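# Hang the picture frame level on the board's screw

## Task

Leave the picture frame hanging level on the screw with nothing supporting it. It must rest on the screw's shank, not its head, at its balance point. The loose display board must still be standing on its own at the end.

## Robot and tools

Robot and cameras: two arms, left_arm and right_arm, each with a two-finger gripper. There are four cameras, each 896x504: the fixed head cameras cam_head_left and cam_head_right, and the hand cameras cam_left_wrist and cam_right_wrist. Calibration (K, distortion, T_world_to_cam) is given for each. Fixed cameras may have shifted by up to about 2.3 degrees and 9 mm. Wrist camera poses are computed from joint readings, so during motion their pictures can lag.

Frame: one scene frame for everything. The origin is at table-top height, halfway between the two arms' nominal bases. +x points out over the table, +z points up, and left_arm sits on the +y side. Image left and right do not match the arm names. Reported hand positions and orientations can be off by a few centimetres, more at long reach. A BASES line, when present, gives the calibrated base locations.

Gripper: the fingers point along the gripper's own +z axis and close along its y axis. end_effector_position is the point between the finger pads, about 5 mm behind the tips.

Row format (shared by execute_actions and move): one flat list of 16 numbers covering both arms, even if only one moves. Left arm first: x, y, z in metres, then quaternion qw, qx, qy, qz (w first), then opening. The right arm follows with the same 8 values. Position and quaternion are an absolute pose in the scene frame, not an offset. Opening runs from -1 (closed) to +1 (fully open, 0.070 m) and is an absolute setting. A full close takes about 1 s.

To keep a gripper's orientation, send the same target quaternion every time rather than copying the drifting reported one. To keep an arm still, resend the whole pose from the last result before it came to rest, with its intended opening.

execute_actions: "actions" is a list with at most one item.
- An empty list only looks: it returns the state and pictures.
- {"rows": [...], "steps": n} runs n control steps (1/30 s each, 5 to 15, default 15). Each row is used for one step, and the last row repeats.
- Every target must lie within 0.6 m of that arm's last reported position along each of its gripper's axes. Otherwise the call is refused and nothing is sent.
- {"steps": n} with no rows is a wait of up to 300 steps, counted from the previous result, so your reply time is included.
- "cameras" takes a list of names, ["all"], or [] for none. An unknown name voids the call. With actions, pictures come only if you ask for them.
- The result is read 5 steps before the action ends, and those steps still run afterwards.

Each control step the controller limits your command to 70 mm and 16 degrees from the measured pose. A distant target therefore needs several actions or a move.

move: "target" is one 16-number row or a list of up to 15 rows. All are absolute poses, and the 0.6 m rule does not apply. Paths are straight lines, all arms finish together, and a move lasts 0.5 s to 10 s; if it runs longer it is cut off short.
- "speed": m/s from 0.002 to 0.5, default 0.25; turning is capped at twice that in rad/s. Give one value, or one per target.
- "blend": metres of corner rounding at intermediate targets; default 0 means stop at each.
- "blocking": false returns after about 0.5 s while the move continues.
- Openings of the first target are sent at the start. Openings of later targets are applied on arrival, after everything is at rest.
- Paths do not avoid obstacles or the other arm. Grippers lag and wander, more so when fast or when the arm is nearly straight.
- Do not route a path near an arm's own base, as this can flip its shoulder posture.
- The result adds a "move:" line: done, off_target, moving, held or fault, plus limits. limits=paced means the pose was clipped; limits=held means steps were withheld. An arm not named in the ending arrived within 3 mm and 2 degrees. Neither done nor off_target tells you about contact.

wait: "seconds" 0 to 10. Any running move continues, and the wait ends early when the move ends.

stop: brakes a running move (it needs some distance); the fingers keep moving.

zoom_image: "camera" is one of the four names. "region" is [x0, y0, x1, y1] in image pixels from the top-left corner, at most 504x504. It only works on the latest image, and only for a camera included in the newest pictures.

finished_scene: "scene" is the current scene number. It ends the scene permanently. The goal must then hold with no robot help.

Result contents:
- per-arm end_effector_position and end_effector_quat_wxyz.
- grip_measured, on the same scale as opening; the final Joint positions value is the opening in metres.
- Joint positions: waist, shoulder, elbow, forearm roll, wrist pitch, wrist roll, gripper.
- Joint torques: total drive output including the arm's own weight. They are noisy and offset; positive means toward larger joint values.
- Hand target: the pose the controller is currently driving toward.
- Warning lines: MOTOR HOT, TORQUE FAULT, OVER-TEMPERATURE FAULT.

Gripping: note grip_measured when the fingers first touch the part, then command about 0.05 below that for full force (less for a lighter hold). Pads give about 20 N each. Parts thinner than about 2 mm are held more weakly.

Timing: the simulation runs on while you think and write. Nothing moves before the first robot call.

Cautions:
- Contact torque at a joint's limit stops that arm for 10 s. The limits are 21.6 N m for waist, shoulder and elbow, and 7.52 N m for the wrist joints. Wrist motors supply only about 4 N m, so heavy loads can make them sag.
- Fast moves and targets set beyond a contact press harder.
- Keep the arms apart. The clearance check is not perfect, and a hard collision between arms can fail the task.
- Holding loads, stretching out or pushing toward unreachable poses heats the motors. At 80 °C that arm goes limp and drops what it holds for 30 s or more.
- Do not drop the frame, release it while it is still moving, slam it, or push anything off the table.
- Do not topple the free-standing display board.
- Expect occasional external tugs on held parts and pushes on loose objects.

Each tool is called after "Emit:" as a command line: name --argument value for each argument, lists and objects as JSON in quotes; but a table of rows of numbers goes row by row, as --pt "numbers of a row", without its own name.

## Session

Emit:
execute_actions --actions '[]' --cameras '["all"]'

Scene clock: 0.00 s of 4500.00 s.
left_arm: end_effector_position=(+0.3510, +0.5999, +0.2155) grip_measured=+0.59 end_effector_quat_wxyz=(+0.247, -0.380, +0.744, +0.491) | right_arm: end_effector_position=(+0.3748, -0.3621, +0.2306) grip_measured=+0.98 end_effector_quat_wxyz=(+0.266, -0.127, +0.954, +0.046)
Joint positions: left_arm=[0.435 2.012 -1.399 1.391 1.016 -1.325 0.056] | right_arm=[-0.326 1.505 -1.187 0.405 0.93 -0.792 0.069]
Joint torques (N m): no reading
Motor temperatures (°C): left_arm=[31 31 32 33 36 30] | right_arm=[30 30 33 35 39 32]
Hand target: left_arm +0.3510, +0.5999, +0.2155; +0.247, -0.380, +0.744, +0.491 | right_arm +0.3748, -0.3621, +0.2306; +0.266, -0.127, +0.954, +0.046

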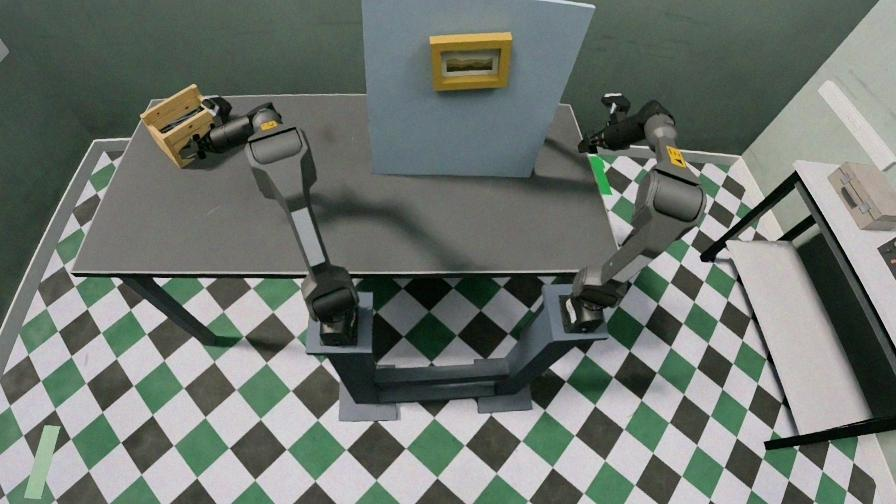

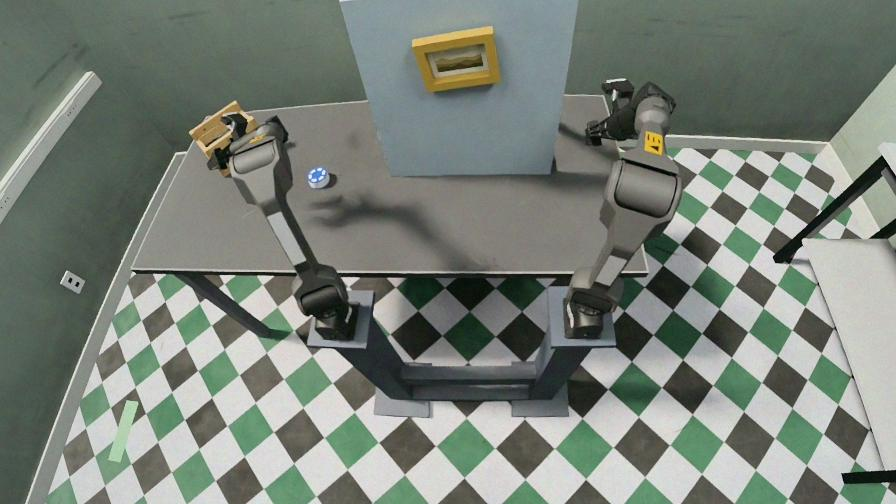

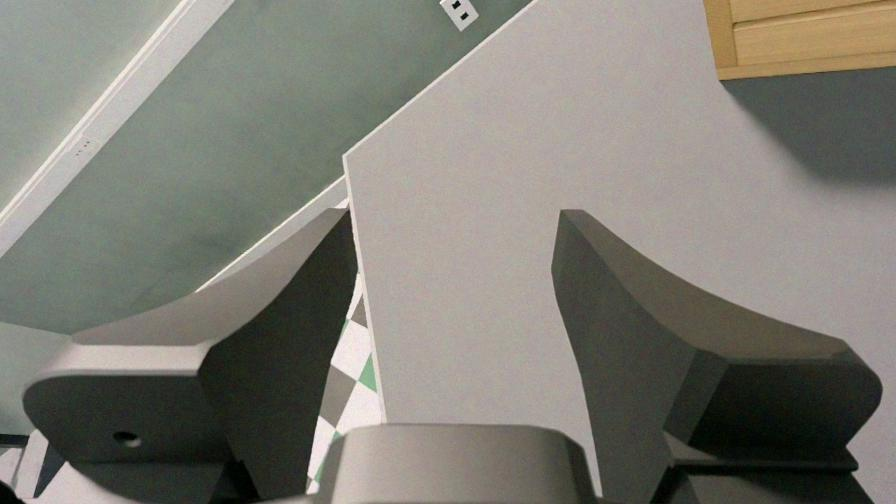

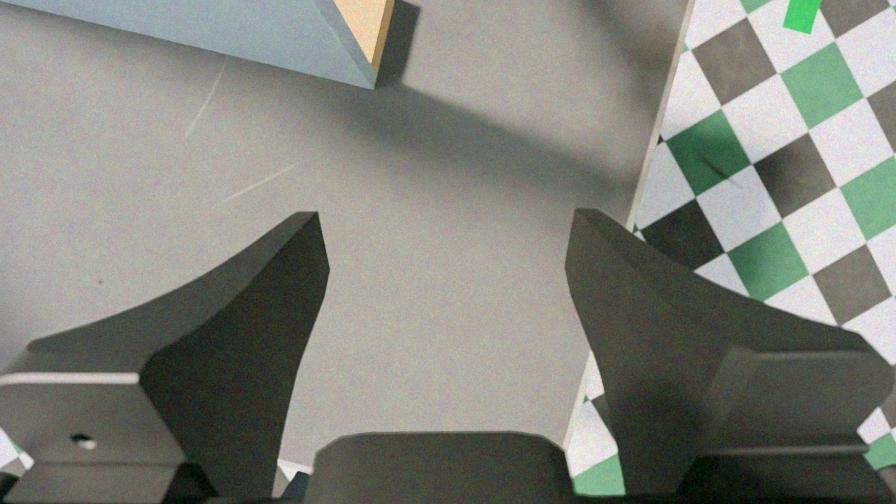

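Emit:
zoom_image --camera "cam_head_left" --region '[360, 0, 600, 180]'

Emit:
zoom_image --camera "cam_head_right" --region '[340, 0, 580, 180]'

Emit:
zoom_image --camera "cam_head_left" --region '[400, 10, 540, 115]'

Scaled by 2.100 from the camera's 896x504 image, which has a finer 1280x720 frame.

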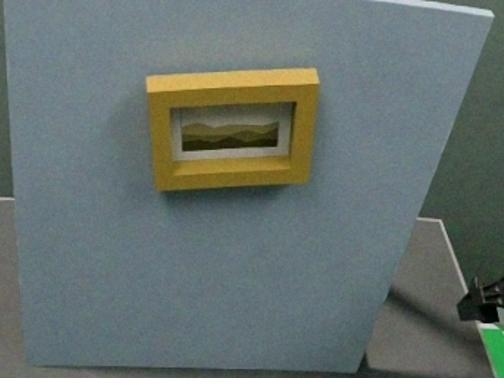

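Scaled by 2.100 from the camera's 896x504 image, which has a finer 1280x720 frame.

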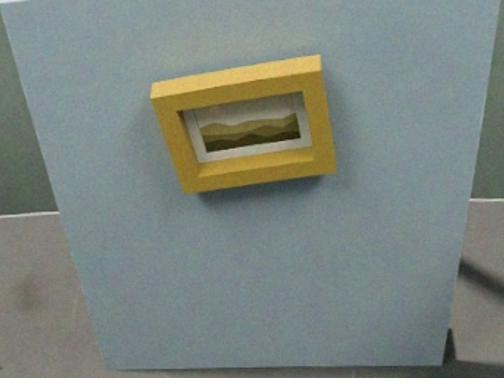

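Scaled by 3.600 from the camera's 896x504 image, which has a finer 1280x720 frame.

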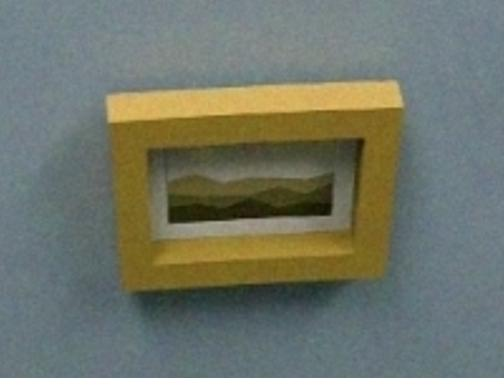

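Emit:
move --target '[0.351, 0.5999, 0.2155, 0.247, -0.38, 0.744, 0.491, 0.59, 0.25, -0.12, 0.40, 0.793, 0, 0.609, 0, 0.98]'

Scene clock: 14.90 s of 4500.00 s.
left_arm: end_effector_position=(+0.3508, +0.6000, +0.2155) grip_measured=+0.59 end_effector_quat_wxyz=(+0.247, -0.380, +0.744, +0.491) | right_arm: end_effector_position=(+0.2507, -0.1207, +0.4007) grip_measured=+0.98 end_effector_quat_wxyz=(+0.764, -0.098, +0.634, +0.076)
Joint positions: left_arm=[0.435 2.013 -1.399 1.391 1.018 -1.325 0.056] | right_arm=[1.385 1.043 -0.572 1.214 -1.225 -1.135 0.069]
Joint torques (N m): left_arm=[-0.84 -7.84 -3.16 0.51 0.49 -0.11] | right_arm=[0.72 -0.42 -3.7 -1.07 -0.27 0.07]
Motor temperatures (°C): left_arm=[31 32 33 33 36 30] | right_arm=[30 30 34 35 39 32]
Hand target: left_arm +0.3510, +0.5999, +0.2155; +0.247, -0.380, +0.744, +0.491 | right_arm +0.2506, -0.1202, +0.4001; +0.763, -0.099, +0.634, +0.076
Off the commanded pose: left_arm 0.000 m, 0 deg | right_arm 0.001 m, 15 deg.
joint sent to its limit (right arm) — joint 5 (wrist pitch), lower limit.
Kept back: nothing.
move: off_target (right_arm); limits=paced
camera_calibration:
cam_left_wrist: T_world_to_cam=[[0.800828, -0.211141, -0.560441, -0.0299425], [-0.482033, -0.782587, -0.393956, 0.724194], [-0.355414, 0.585642, -0.728494, 0.0520087], [0, 0, 0, 1]] pos_world=[0.391549, 0.529965, 0.306408]
cam_right_wrist: T_world_to_cam=[[0.236863, -0.971453, 0.0131956, -0.181287], [-0.444066, -0.120334, -0.887877, 0.446289], [0.864119, 0.204446, -0.459892, 0.110651], [0, 0, 0, 1]] pos_world=[0.145506, -0.14503, 0.449529]

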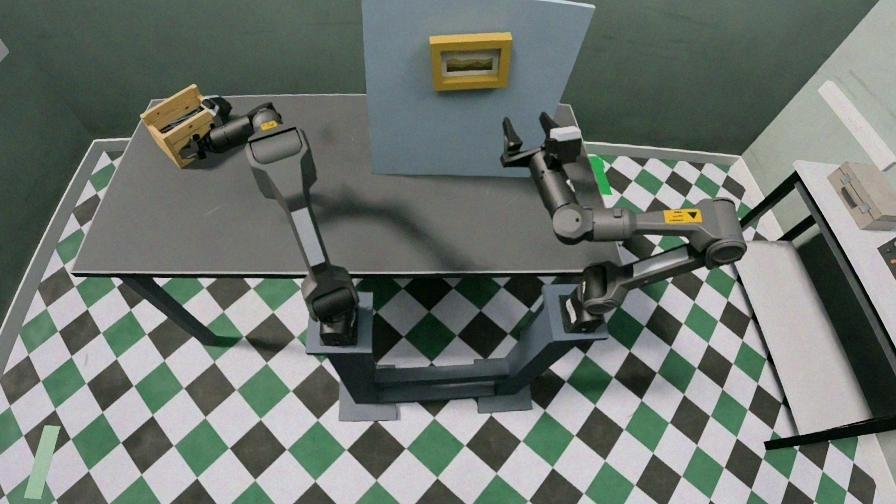

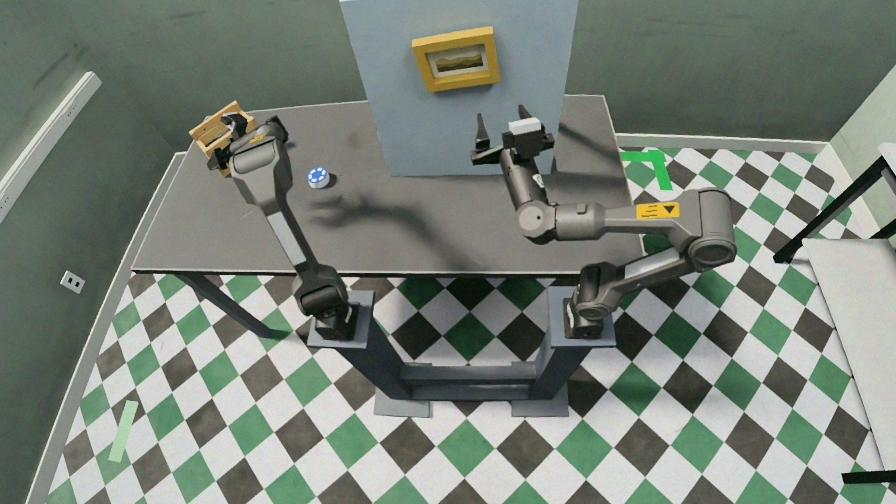

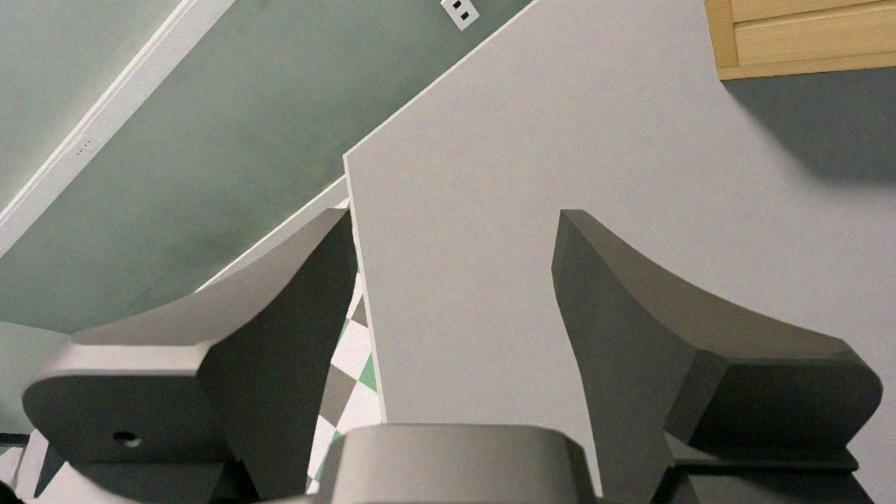

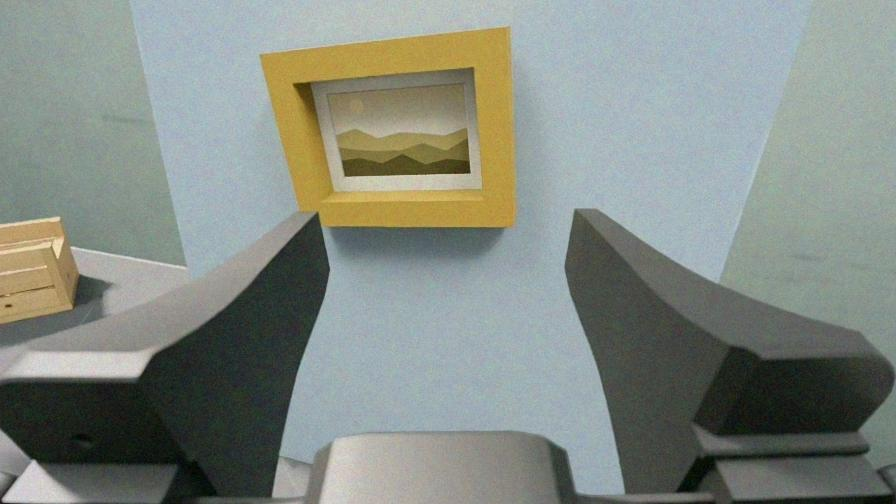

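Emit:
zoom_image --camera "cam_right_wrist" --region '[240, 0, 540, 260]'

Scaled by 1.680 from the camera's 896x504 image, which has a finer 1280x720 frame.

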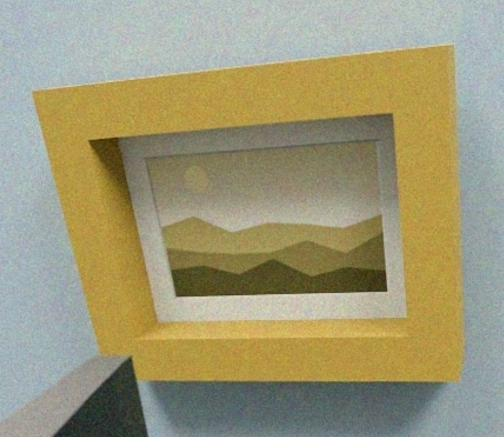

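Emit:
move --pt "0.351 0.5999 0.2155 0.247 -0.38 0.744 0.491 0.59 0.33 -0.30 0.38 0.66 0 0.751 0 -1" --pt "0.351 0.5999 0.2155 0.247 -0.38 0.744 0.491 0.59 0.39 -0.26 0.40 0.230 0.230 0.6695 0.6695 -1" --blend '[0.03, 0]'

Scene clock: 24.20 s of 4500.00 s.
left_arm: end_effector_position=(+0.3508, +0.6000, +0.2155) grip_measured=+0.59 end_effector_quat_wxyz=(+0.247, -0.380, +0.744, +0.491) | right_arm: end_effector_position=(+0.3902, -0.2596, +0.4004) grip_measured=-1.00 end_effector_quat_wxyz=(+0.275, +0.286, +0.663, +0.635)
Joint positions: left_arm=[0.435 2.013 -1.399 1.391 1.018 -1.325 0.056] | right_arm=[-0.436 1.416 -1.055 1.628 1.216 -0.279 0]
Joint torques (N m): left_arm=[-0.55 -7.93 -2.99 0.6 0.4 -0.04] | right_arm=[0.18 -4.07 -3.71 0.88 0.14 -0.21]
Motor temperatures (°C): left_arm=[31 32 33 33 36 30] | right_arm=[30 30 34 35 39 32]
Hand target: left_arm +0.3510, +0.5999, +0.2155; +0.247, -0.380, +0.744, +0.491 | right_arm +0.3902, -0.2596, +0.4000; +0.275, +0.286, +0.664, +0.634
Off the commanded pose: left_arm 0.000 m, 0 deg | right_arm 0.001 m, 9 deg.
joint read past its limit (right arm) — joint 5 (wrist pitch), upper limit.
joint sent to its limit (right arm) — joint 5 (wrist pitch), upper limit.
Kept back: nothing.
move: off_target (right_arm)
camera_calibration:
cam_left_wrist: T_world_to_cam=[[0.800828, -0.211141, -0.560441, -0.0299425], [-0.482033, -0.782587, -0.393956, 0.724194], [-0.355414, 0.585642, -0.728494, 0.0520087], [0, 0, 0, 1]] pos_world=[0.391549, 0.529965, 0.306408]
cam_right_wrist: T_world_to_cam=[[-0.0631359, -0.00964365, -0.997958, 0.422383], [-0.985298, 0.159662, 0.0607921, 0.395272], [0.15875, 0.987125, -0.0195823, 0.320488], [0, 0, 0, 1]] pos_world=[0.365251, -0.375398, 0.403767]

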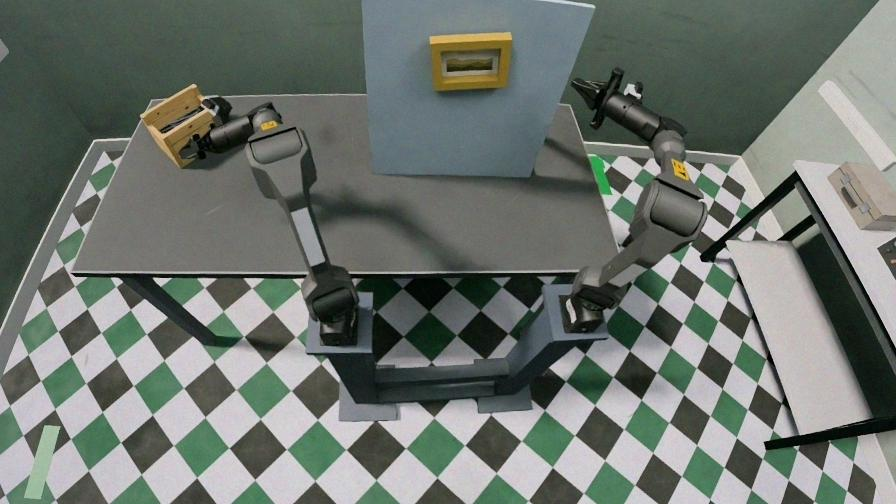

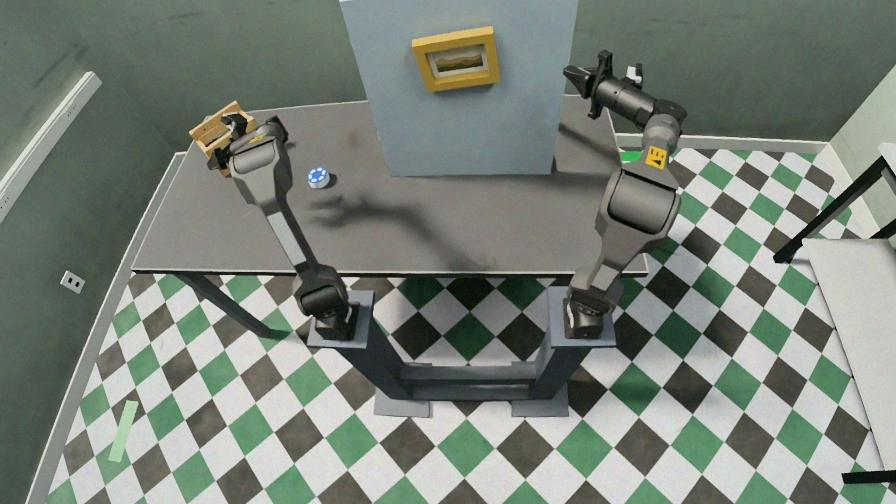

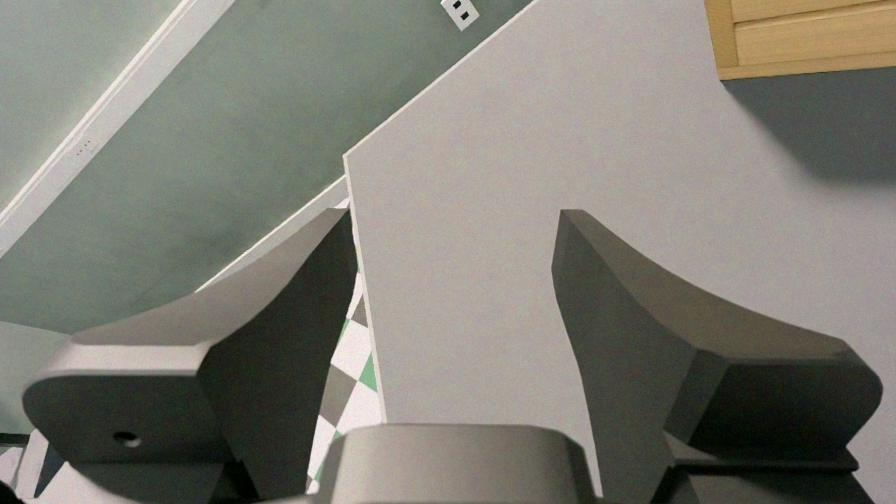

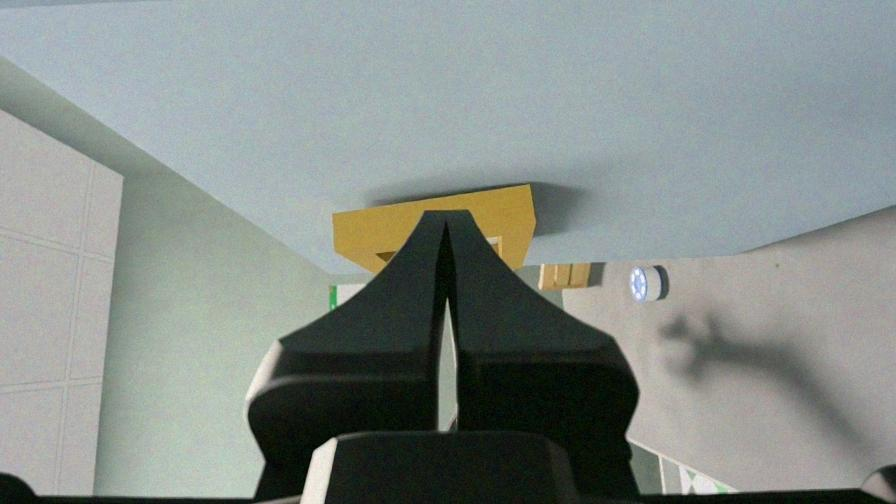

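Emit:
zoom_image --camera "cam_right_wrist" --region '[310, 150, 610, 290]'

Scaled by 1.680 from the camera's 896x504 image, which has a finer 1280x720 frame.

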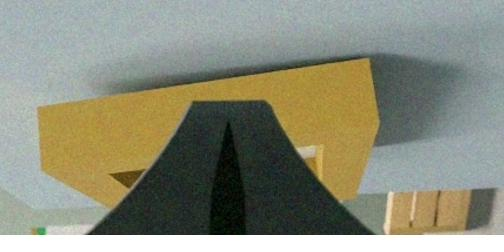

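Emit:
move --target '[0.351, 0.5999, 0.2155, 0.247, -0.38, 0.744, 0.491, 0.59, 0.42, -0.180, 0.425, 0.230, 0.230, 0.6695, 0.6695, -1]' --speed 0.15 --cameras '["cam_right_wrist", "cam_head_right"]'

Emit:
zoom_image --camera "cam_right_wrist" --region '[240, 100, 660, 290]'

Scene clock: 28.40 s of 4500.00 s.
left_arm: end_effector_position=(+0.3508, +0.6000, +0.2155) grip_measured=+0.59 end_effector_quat_wxyz=(+0.247, -0.380, +0.744, +0.491) | right_arm: end_effector_position=(+0.4202, -0.1797, +0.4252) grip_measured=-1.00 end_effector_quat_wxyz=(+0.230, +0.229, +0.669, +0.669)
Joint positions: left_arm=[0.435 2.013 -1.399 1.391 1.018 -1.325 0.056] | right_arm=[-0.16 1.53 -1.235 1.677 1.105 -0.234 0]
Joint torques (N m): left_arm=[-0.51 -7.75 -2.96 0.65 0.35 -0.03] | right_arm=[-0.46 -6.08 -3.52 0.82 0.19 0]
Motor temperatures (°C): left_arm=[31 33 33 33 36 30] | right_arm=[30 30 34 35 39 32]
Hand target: left_arm +0.3510, +0.5999, +0.2155; +0.247, -0.380, +0.744, +0.491 | right_arm +0.4200, -0.1800, +0.4250; +0.230, +0.230, +0.669, +0.669
Off the commanded pose: left_arm 0.000 m, 0 deg | right_arm 0.000 m, 0 deg.
Kept back: nothing.
move: done
camera_calibration:
cam_right_wrist: T_world_to_cam=[[-0.0359705, 0.0157456, -0.999229, 0.443489], [-0.999342, 0.00413316, 0.0360397, 0.399089], [0.00469744, 0.999867, 0.0155866, 0.289402], [0, 0, 0, 1]] pos_world=[0.41342, -0.297996, 0.424253]
Images, in order (width x height): cam_head_right 896x504, cam_right_wrist 896x504.

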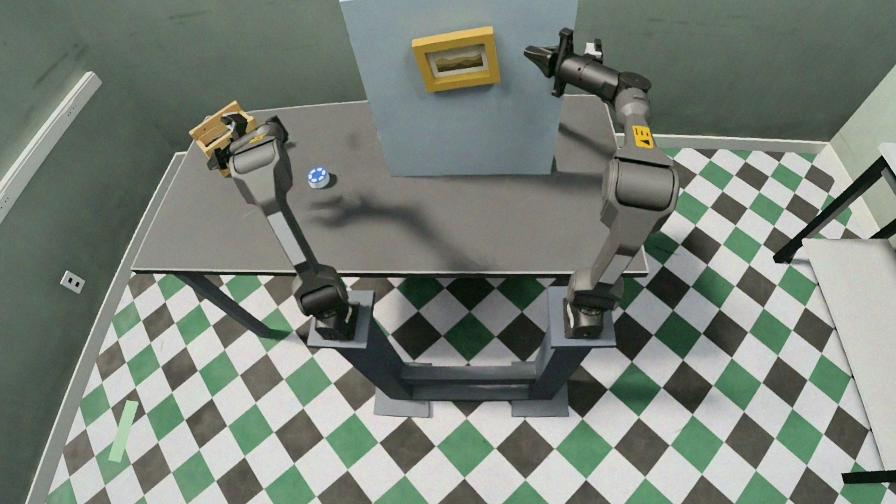

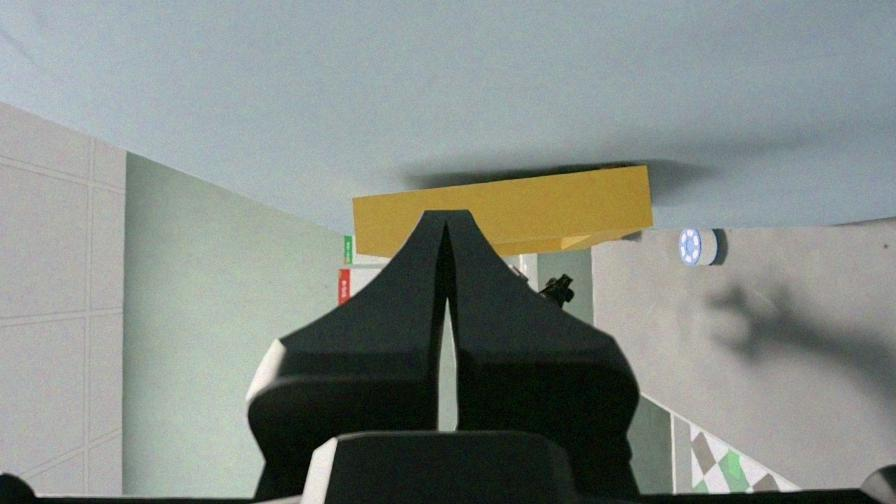

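Scaled by 1.200 from the camera's 896x504 image, which has a finer 1280x720 frame.

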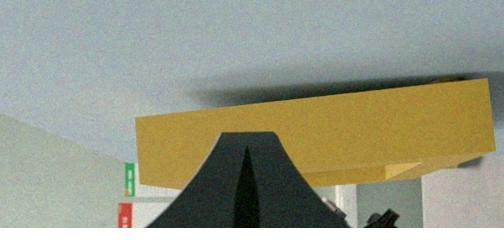

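Emit:
zoom_image --camera "cam_right_wrist" --region '[540, 130, 700, 220]'

Emit:
zoom_image --camera "cam_right_wrist" --region '[340, 150, 560, 240]'

Scaled by 3.150 from the camera's 896x504 image, which has a finer 1280x720 frame.

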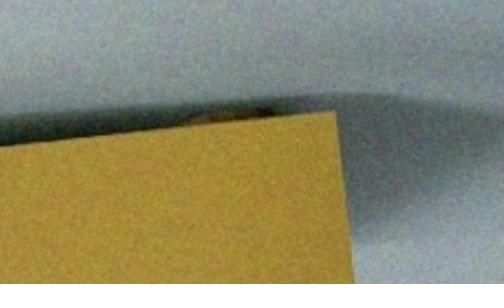

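Scaled by 2.291 from the camera's 896x504 image, which has a finer 1280x720 frame.

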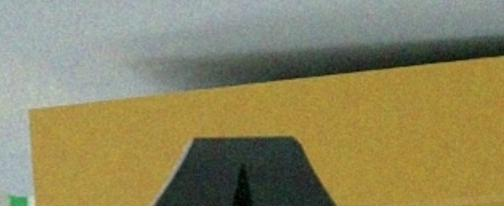

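Emit:
move --pt "0.351 0.5999 0.2155 0.247 -0.38 0.744 0.491 0.59 0.34 -0.19 0.43 0.230 0.230 0.6695 0.6695 0.6" --pt "0.351 0.5999 0.2155 0.247 -0.38 0.744 0.491 0.59 0.33 -0.037 0.445 0.5435 0.4563 0.5068 0.4893 0.6" --speed 0.2 --blend '[0.04, 0]' --cameras '["cam_right_wrist", "cam_head_right", "cam_head_left"]'

Scene clock: 35.50 s of 4500.00 s.
left_arm: end_effector_position=(+0.3508, +0.6000, +0.2155) grip_measured=+0.59 end_effector_quat_wxyz=(+0.247, -0.380, +0.744, +0.491) | right_arm: end_effector_position=(+0.3302, -0.0365, +0.4451) grip_measured=+0.60 end_effector_quat_wxyz=(+0.539, +0.453, +0.512, +0.492)
Joint positions: left_arm=[0.435 2.013 -1.399 1.391 1.018 -1.325 0.056] | right_arm=[1.243 1.544 -1.272 1.431 -1.225 0.116 0.056]
Joint torques (N m): left_arm=[-0.35 -7.93 -2.83 0.72 0.29 -0.01] | right_arm=[-0.49 -6.21 -3.39 -1.25 -0.14 0.18]
Motor temperatures (°C): left_arm=[31 33 33 33 36 30] | right_arm=[30 31 34 35 39 32]
Hand target: left_arm +0.3510, +0.5999, +0.2155; +0.247, -0.380, +0.744, +0.491 | right_arm +0.3303, -0.0371, +0.4450; +0.539, +0.453, +0.511, +0.492
Off the commanded pose: left_arm 0.000 m, 0 deg | right_arm 0.001 m, 1 deg.
joint sent to its limit (right arm) — joint 5 (wrist pitch), lower limit.
Kept back: nothing.
move: done
camera_calibration:
cam_right_wrist: T_world_to_cam=[[0.0571727, -0.0666249, -0.996139, 0.422673], [-0.61741, 0.781735, -0.0877207, 0.265166], [0.784561, 0.620042, 0.00355899, -0.119643], [0, 0, 0, 1]] pos_world=[0.233418, -0.104946, 0.444727]
Images, in order (width x height): cam_head_left 896x504, cam_head_right 896x504, cam_right_wrist 896x504.

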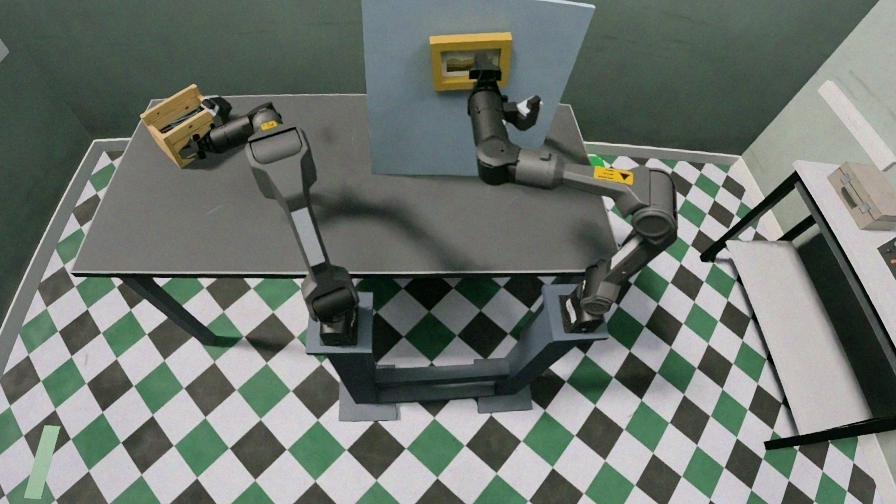

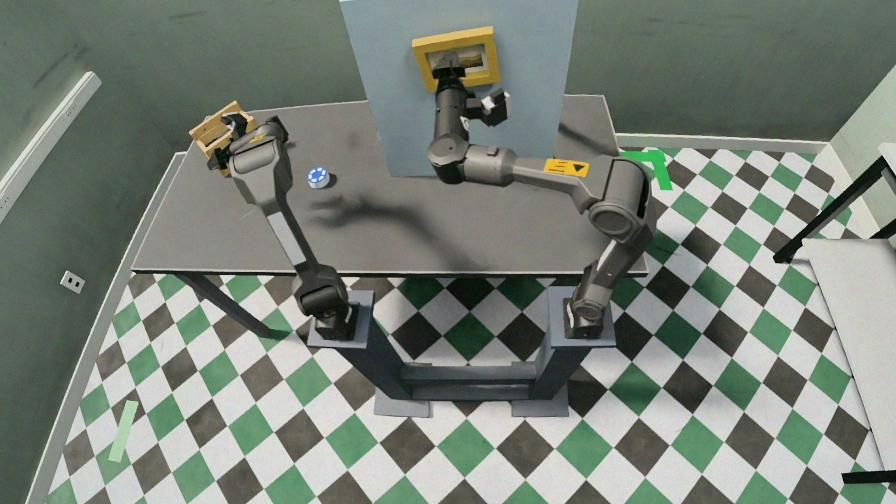

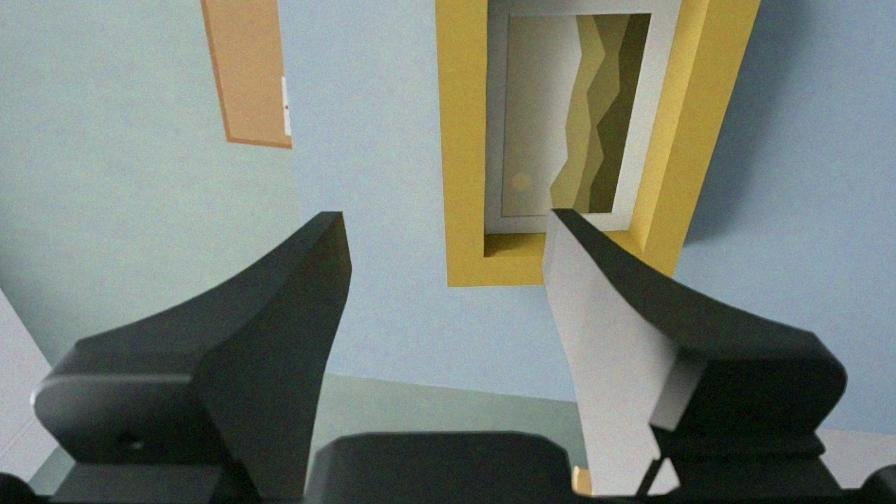

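Emit:
move --target '[0.351, 0.5999, 0.2155, 0.247, -0.38, 0.744, 0.491, 0.59, 0.385, -0.034, 0.442, 0.5435, 0.4563, 0.5068, 0.4893, 0.6]' --speed 0.12 --cameras '["cam_right_wrist"]'

Scene clock: 39.47 s of 4500.00 s.
left_arm: end_effector_position=(+0.3508, +0.6000, +0.2155) grip_measured=+0.59 end_effector_quat_wxyz=(+0.247, -0.380, +0.744, +0.491) | right_arm: end_effector_position=(+0.3855, -0.0338, +0.4417) grip_measured=+0.60 end_effector_quat_wxyz=(+0.544, +0.456, +0.507, +0.489)
Joint positions: left_arm=[0.435 2.013 -1.399 1.391 1.018 -1.325 0.056] | right_arm=[1.082 1.646 -1.376 1.392 -1.083 0.14 0.056]
Joint torques (N m): left_arm=[-0.36 -7.94 -2.83 0.78 0.18 0] | right_arm=[0.72 -7.26 -3.77 -1.06 -0.33 0.04]
Motor temperatures (°C): left_arm=[31 33 33 33 36 30] | right_arm=[30 31 34 35 39 32]
Hand target: left_arm +0.3510, +0.5999, +0.2155; +0.247, -0.380, +0.744, +0.491 | right_arm +0.3850, -0.0340, +0.4420; +0.544, +0.456, +0.507, +0.489
Off the commanded pose: left_arm 0.000 m, 0 deg | right_arm 0.001 m, 0 deg.
Kept back: nothing.
move: done
camera_calibration:
cam_right_wrist: T_world_to_cam=[[0.0594139, -0.0667252, -0.996001, 0.415462], [-0.605177, 0.791089, -0.0890979, 0.293111], [0.793871, 0.608051, 0.00662113, -0.17002], [0, 0, 0, 1]] pos_world=[0.287674, -0.100775, 0.441041]
Images, in order (width x height): cam_right_wrist 896x504.

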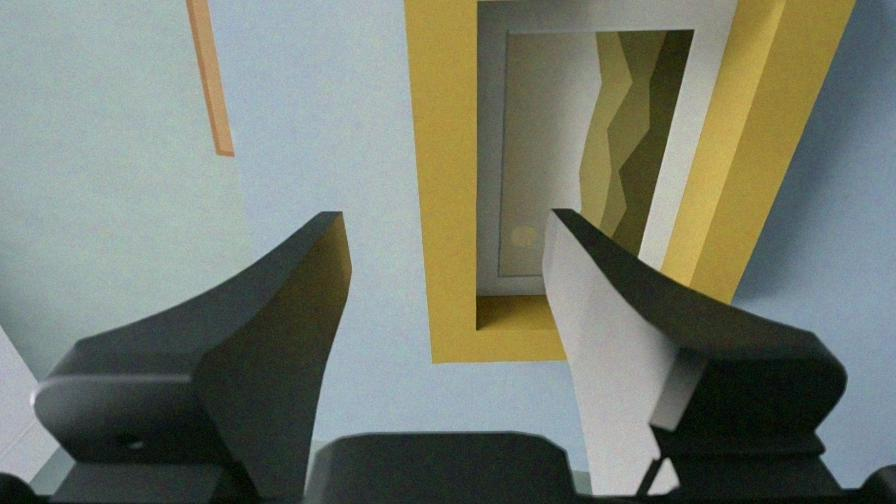

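Emit:
move --target '[0.351, 0.5999, 0.2155, 0.247, -0.38, 0.744, 0.491, 0.59, 0.402, -0.034, 0.442, 0.5435, 0.4563, 0.5068, 0.4893, 0.6]' --speed 0.08 --cameras '["cam_right_wrist"]'

Scene clock: 41.87 s of 4500.00 s.
left_arm: end_effector_position=(+0.3508, +0.6000, +0.2155) grip_measured=+0.59 end_effector_quat_wxyz=(+0.247, -0.380, +0.744, +0.491) | right_arm: end_effector_position=(+0.4022, -0.0340, +0.4420) grip_measured=+0.60 end_effector_quat_wxyz=(+0.544, +0.456, +0.507, +0.489)
Joint positions: left_arm=[0.435 2.013 -1.399 1.391 1.018 -1.325 0.056] | right_arm=[1.035 1.675 -1.413 1.383 -1.037 0.141 0.056]
Joint torques (N m): left_arm=[-0.21 -8.08 -2.72 0.74 0.21 -0.01] | right_arm=[0.7 -6.21 -4.3 -1.14 -0.31 0.18]
Motor temperatures (°C): left_arm=[31 33 33 33 36 30] | right_arm=[30 31 34 35 39 32]
Hand target: left_arm +0.3510, +0.5999, +0.2155; +0.247, -0.380, +0.744, +0.491 | right_arm +0.4020, -0.0340, +0.4420; +0.544, +0.456, +0.507, +0.489
Off the commanded pose: left_arm 0.000 m, 0 deg | right_arm 0.000 m, 0 deg.
Kept back: nothing.
move: done
camera_calibration:
cam_right_wrist: T_world_to_cam=[[0.0596463, -0.0662299, -0.99602, 0.414633], [-0.605451, 0.790908, -0.0888483, 0.303415], [0.793644, 0.608341, 0.00707577, -0.183269], [0, 0, 0, 1]] pos_world=[0.304422, -0.101022, 0.441238]
Images, in order (width x height): cam_right_wrist 896x504.

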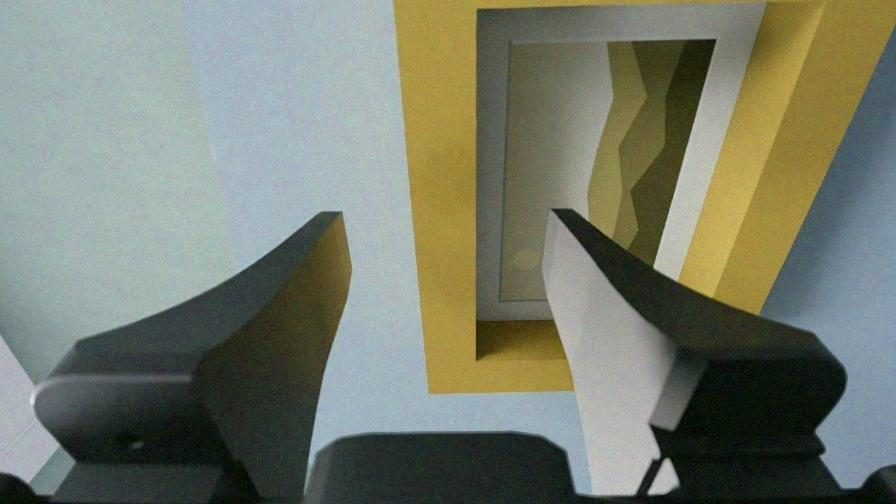

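Emit:
zoom_image --camera "cam_right_wrist" --region '[330, 130, 630, 420]'

Scaled by 1.680 from the camera's 896x504 image, which has a finer 1280x720 frame.

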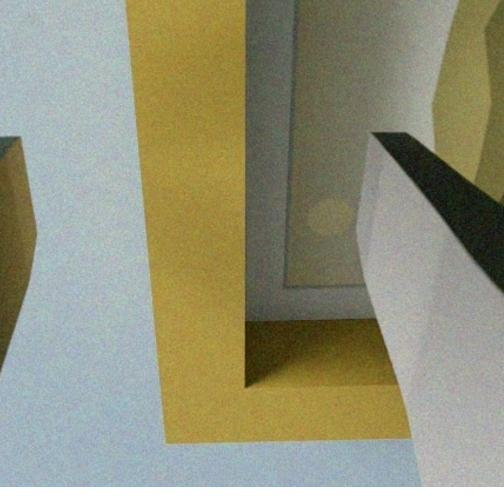

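Emit:
move --target '[0.351, 0.5999, 0.2155, 0.247, -0.38, 0.744, 0.491, 0.59, 0.412, -0.034, 0.442, 0.5435, 0.4563, 0.5068, 0.4893, 0.6]' --speed 0.05 --cameras '["cam_right_wrist", "cam_head_left"]'

Emit:
zoom_image --camera "cam_head_left" --region '[400, 10, 560, 130]'

Scene clock: 43.30 s of 4500.00 s.
left_arm: end_effector_position=(+0.3508, +0.6000, +0.2155) grip_measured=+0.59 end_effector_quat_wxyz=(+0.247, -0.380, +0.744, +0.491) | right_arm: end_effector_position=(+0.4120, -0.0342, +0.4421) grip_measured=+0.60 end_effector_quat_wxyz=(+0.543, +0.457, +0.507, +0.489)
Joint positions: left_arm=[0.435 2.013 -1.399 1.391 1.018 -1.325 0.056] | right_arm=[1.01 1.694 -1.438 1.379 -1.011 0.141 0.056]
Joint torques (N m): left_arm=[-0.46 -7.91 -2.73 0.76 0.16 0.03] | right_arm=[0.27 -6.14 -4.41 -1.15 -0.22 -0.16]
Motor temperatures (°C): left_arm=[31 33 33 33 36 30] | right_arm=[30 31 34 35 39 32]
Hand target: left_arm +0.3510, +0.5999, +0.2155; +0.247, -0.380, +0.744, +0.491 | right_arm +0.4120, -0.0340, +0.4420; +0.544, +0.456, +0.507, +0.489
Off the commanded pose: left_arm 0.000 m, 0 deg | right_arm 0.000 m, 0 deg.
Kept back: nothing.
move: done
camera_calibration:
cam_right_wrist: T_world_to_cam=[[0.0596695, -0.0652546, -0.996083, 0.414234], [-0.605312, 0.791099, -0.0880865, 0.309087], [0.793749, 0.608197, 0.00770515, -0.191261], [0, 0, 0, 1]] pos_world=[0.31419, -0.101164, 0.441311]
Images, in order (width x height): cam_head_left 896x504, cam_right_wrist 896x504.

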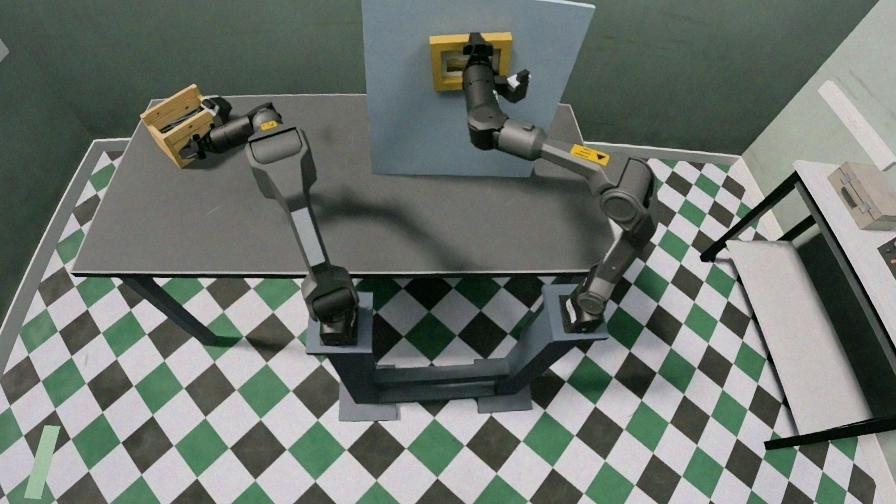

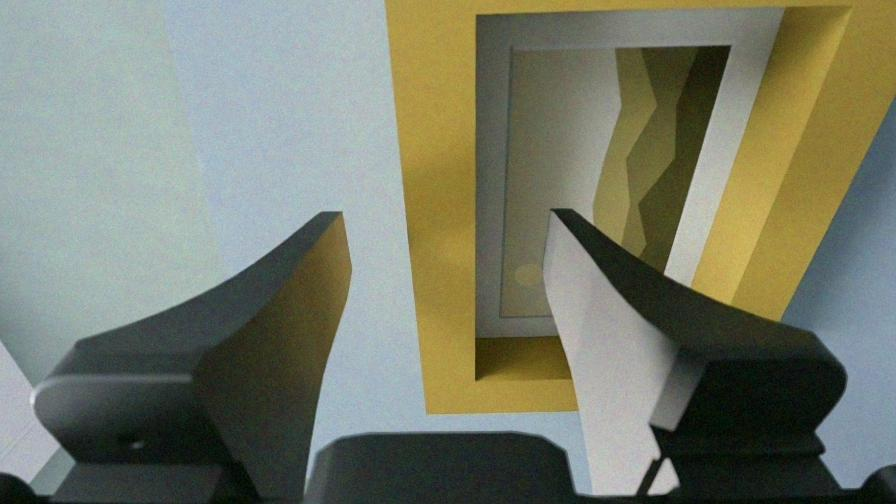

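Scaled by 3.150 from the camera's 896x504 image, which has a finer 1280x720 frame.

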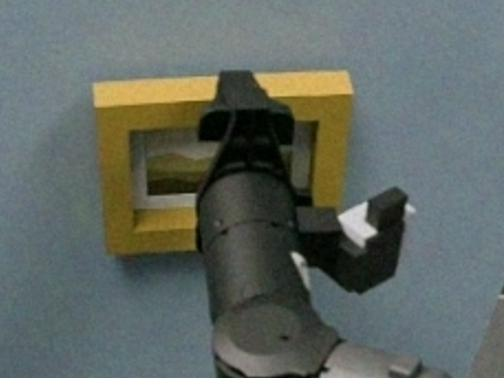

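Emit:
move --target '[0.351, 0.5999, 0.2155, 0.247, -0.38, 0.744, 0.491, 0.59, 0.421, -0.027, 0.4443, 0.5435, 0.4563, 0.5068, 0.4893, 0.6]' --speed 0.05 --cameras '["cam_right_wrist", "cam_head_left"]'

Emit:
zoom_image --camera "cam_head_left" --region '[400, 10, 560, 130]'

Scene clock: 44.57 s of 4500.00 s.
left_arm: end_effector_position=(+0.3508, +0.6000, +0.2155) grip_measured=+0.59 end_effector_quat_wxyz=(+0.247, -0.380, +0.744, +0.491) | right_arm: end_effector_position=(+0.4210, -0.0268, +0.4444) grip_measured=+0.60 end_effector_quat_wxyz=(+0.544, +0.456, +0.507, +0.489)
Joint positions: left_arm=[0.435 2.013 -1.399 1.391 1.018 -1.325 0.056] | right_arm=[0.999 1.733 -1.498 1.389 -0.997 0.118 0.056]
Joint torques (N m): left_arm=[-0.24 -8 -2.91 0.74 0.19 0.01] | right_arm=[-0.28 -6.88 -4 -1 -0.18 -0.06]
Motor temperatures (°C): left_arm=[31 33 33 33 36 30] | right_arm=[30 31 34 35 39 32]
Hand target: left_arm +0.3510, +0.5999, +0.2155; +0.247, -0.380, +0.744, +0.491 | right_arm +0.4210, -0.0270, +0.4443; +0.544, +0.456, +0.507, +0.489
Off the commanded pose: left_arm 0.000 m, 0 deg | right_arm 0.000 m, 0 deg.
Kept back: nothing.
move: done
camera_calibration:
cam_right_wrist: T_world_to_cam=[[0.0599713, -0.0659248, -0.996021, 0.416266], [-0.605453, 0.790911, -0.0888038, 0.309252], [0.793618, 0.60837, 0.00751755, -0.202769], [0, 0, 0, 1]] pos_world=[0.323195, -0.0937902, 0.443597]
Images, in order (width x height): cam_head_left 896x504, cam_right_wrist 896x504.

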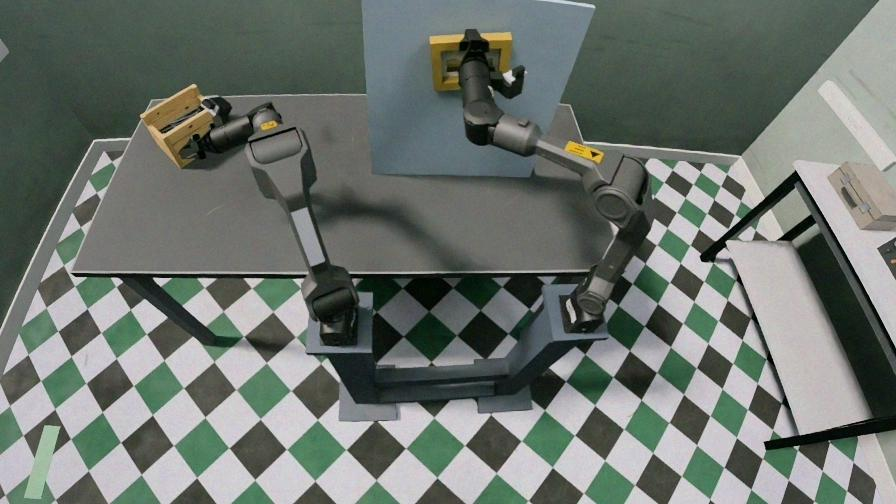

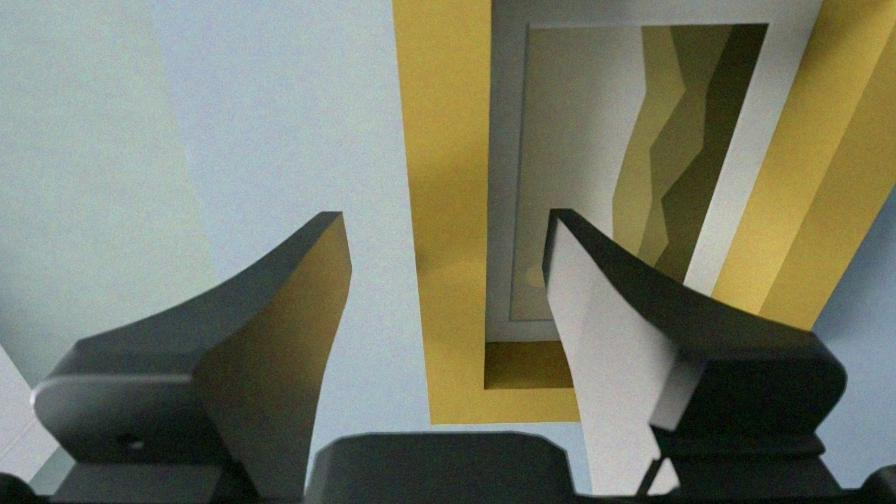

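Scaled by 3.150 from the camera's 896x504 image, which has a finer 1280x720 frame.

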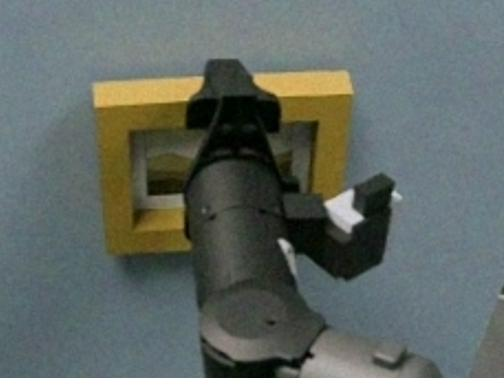

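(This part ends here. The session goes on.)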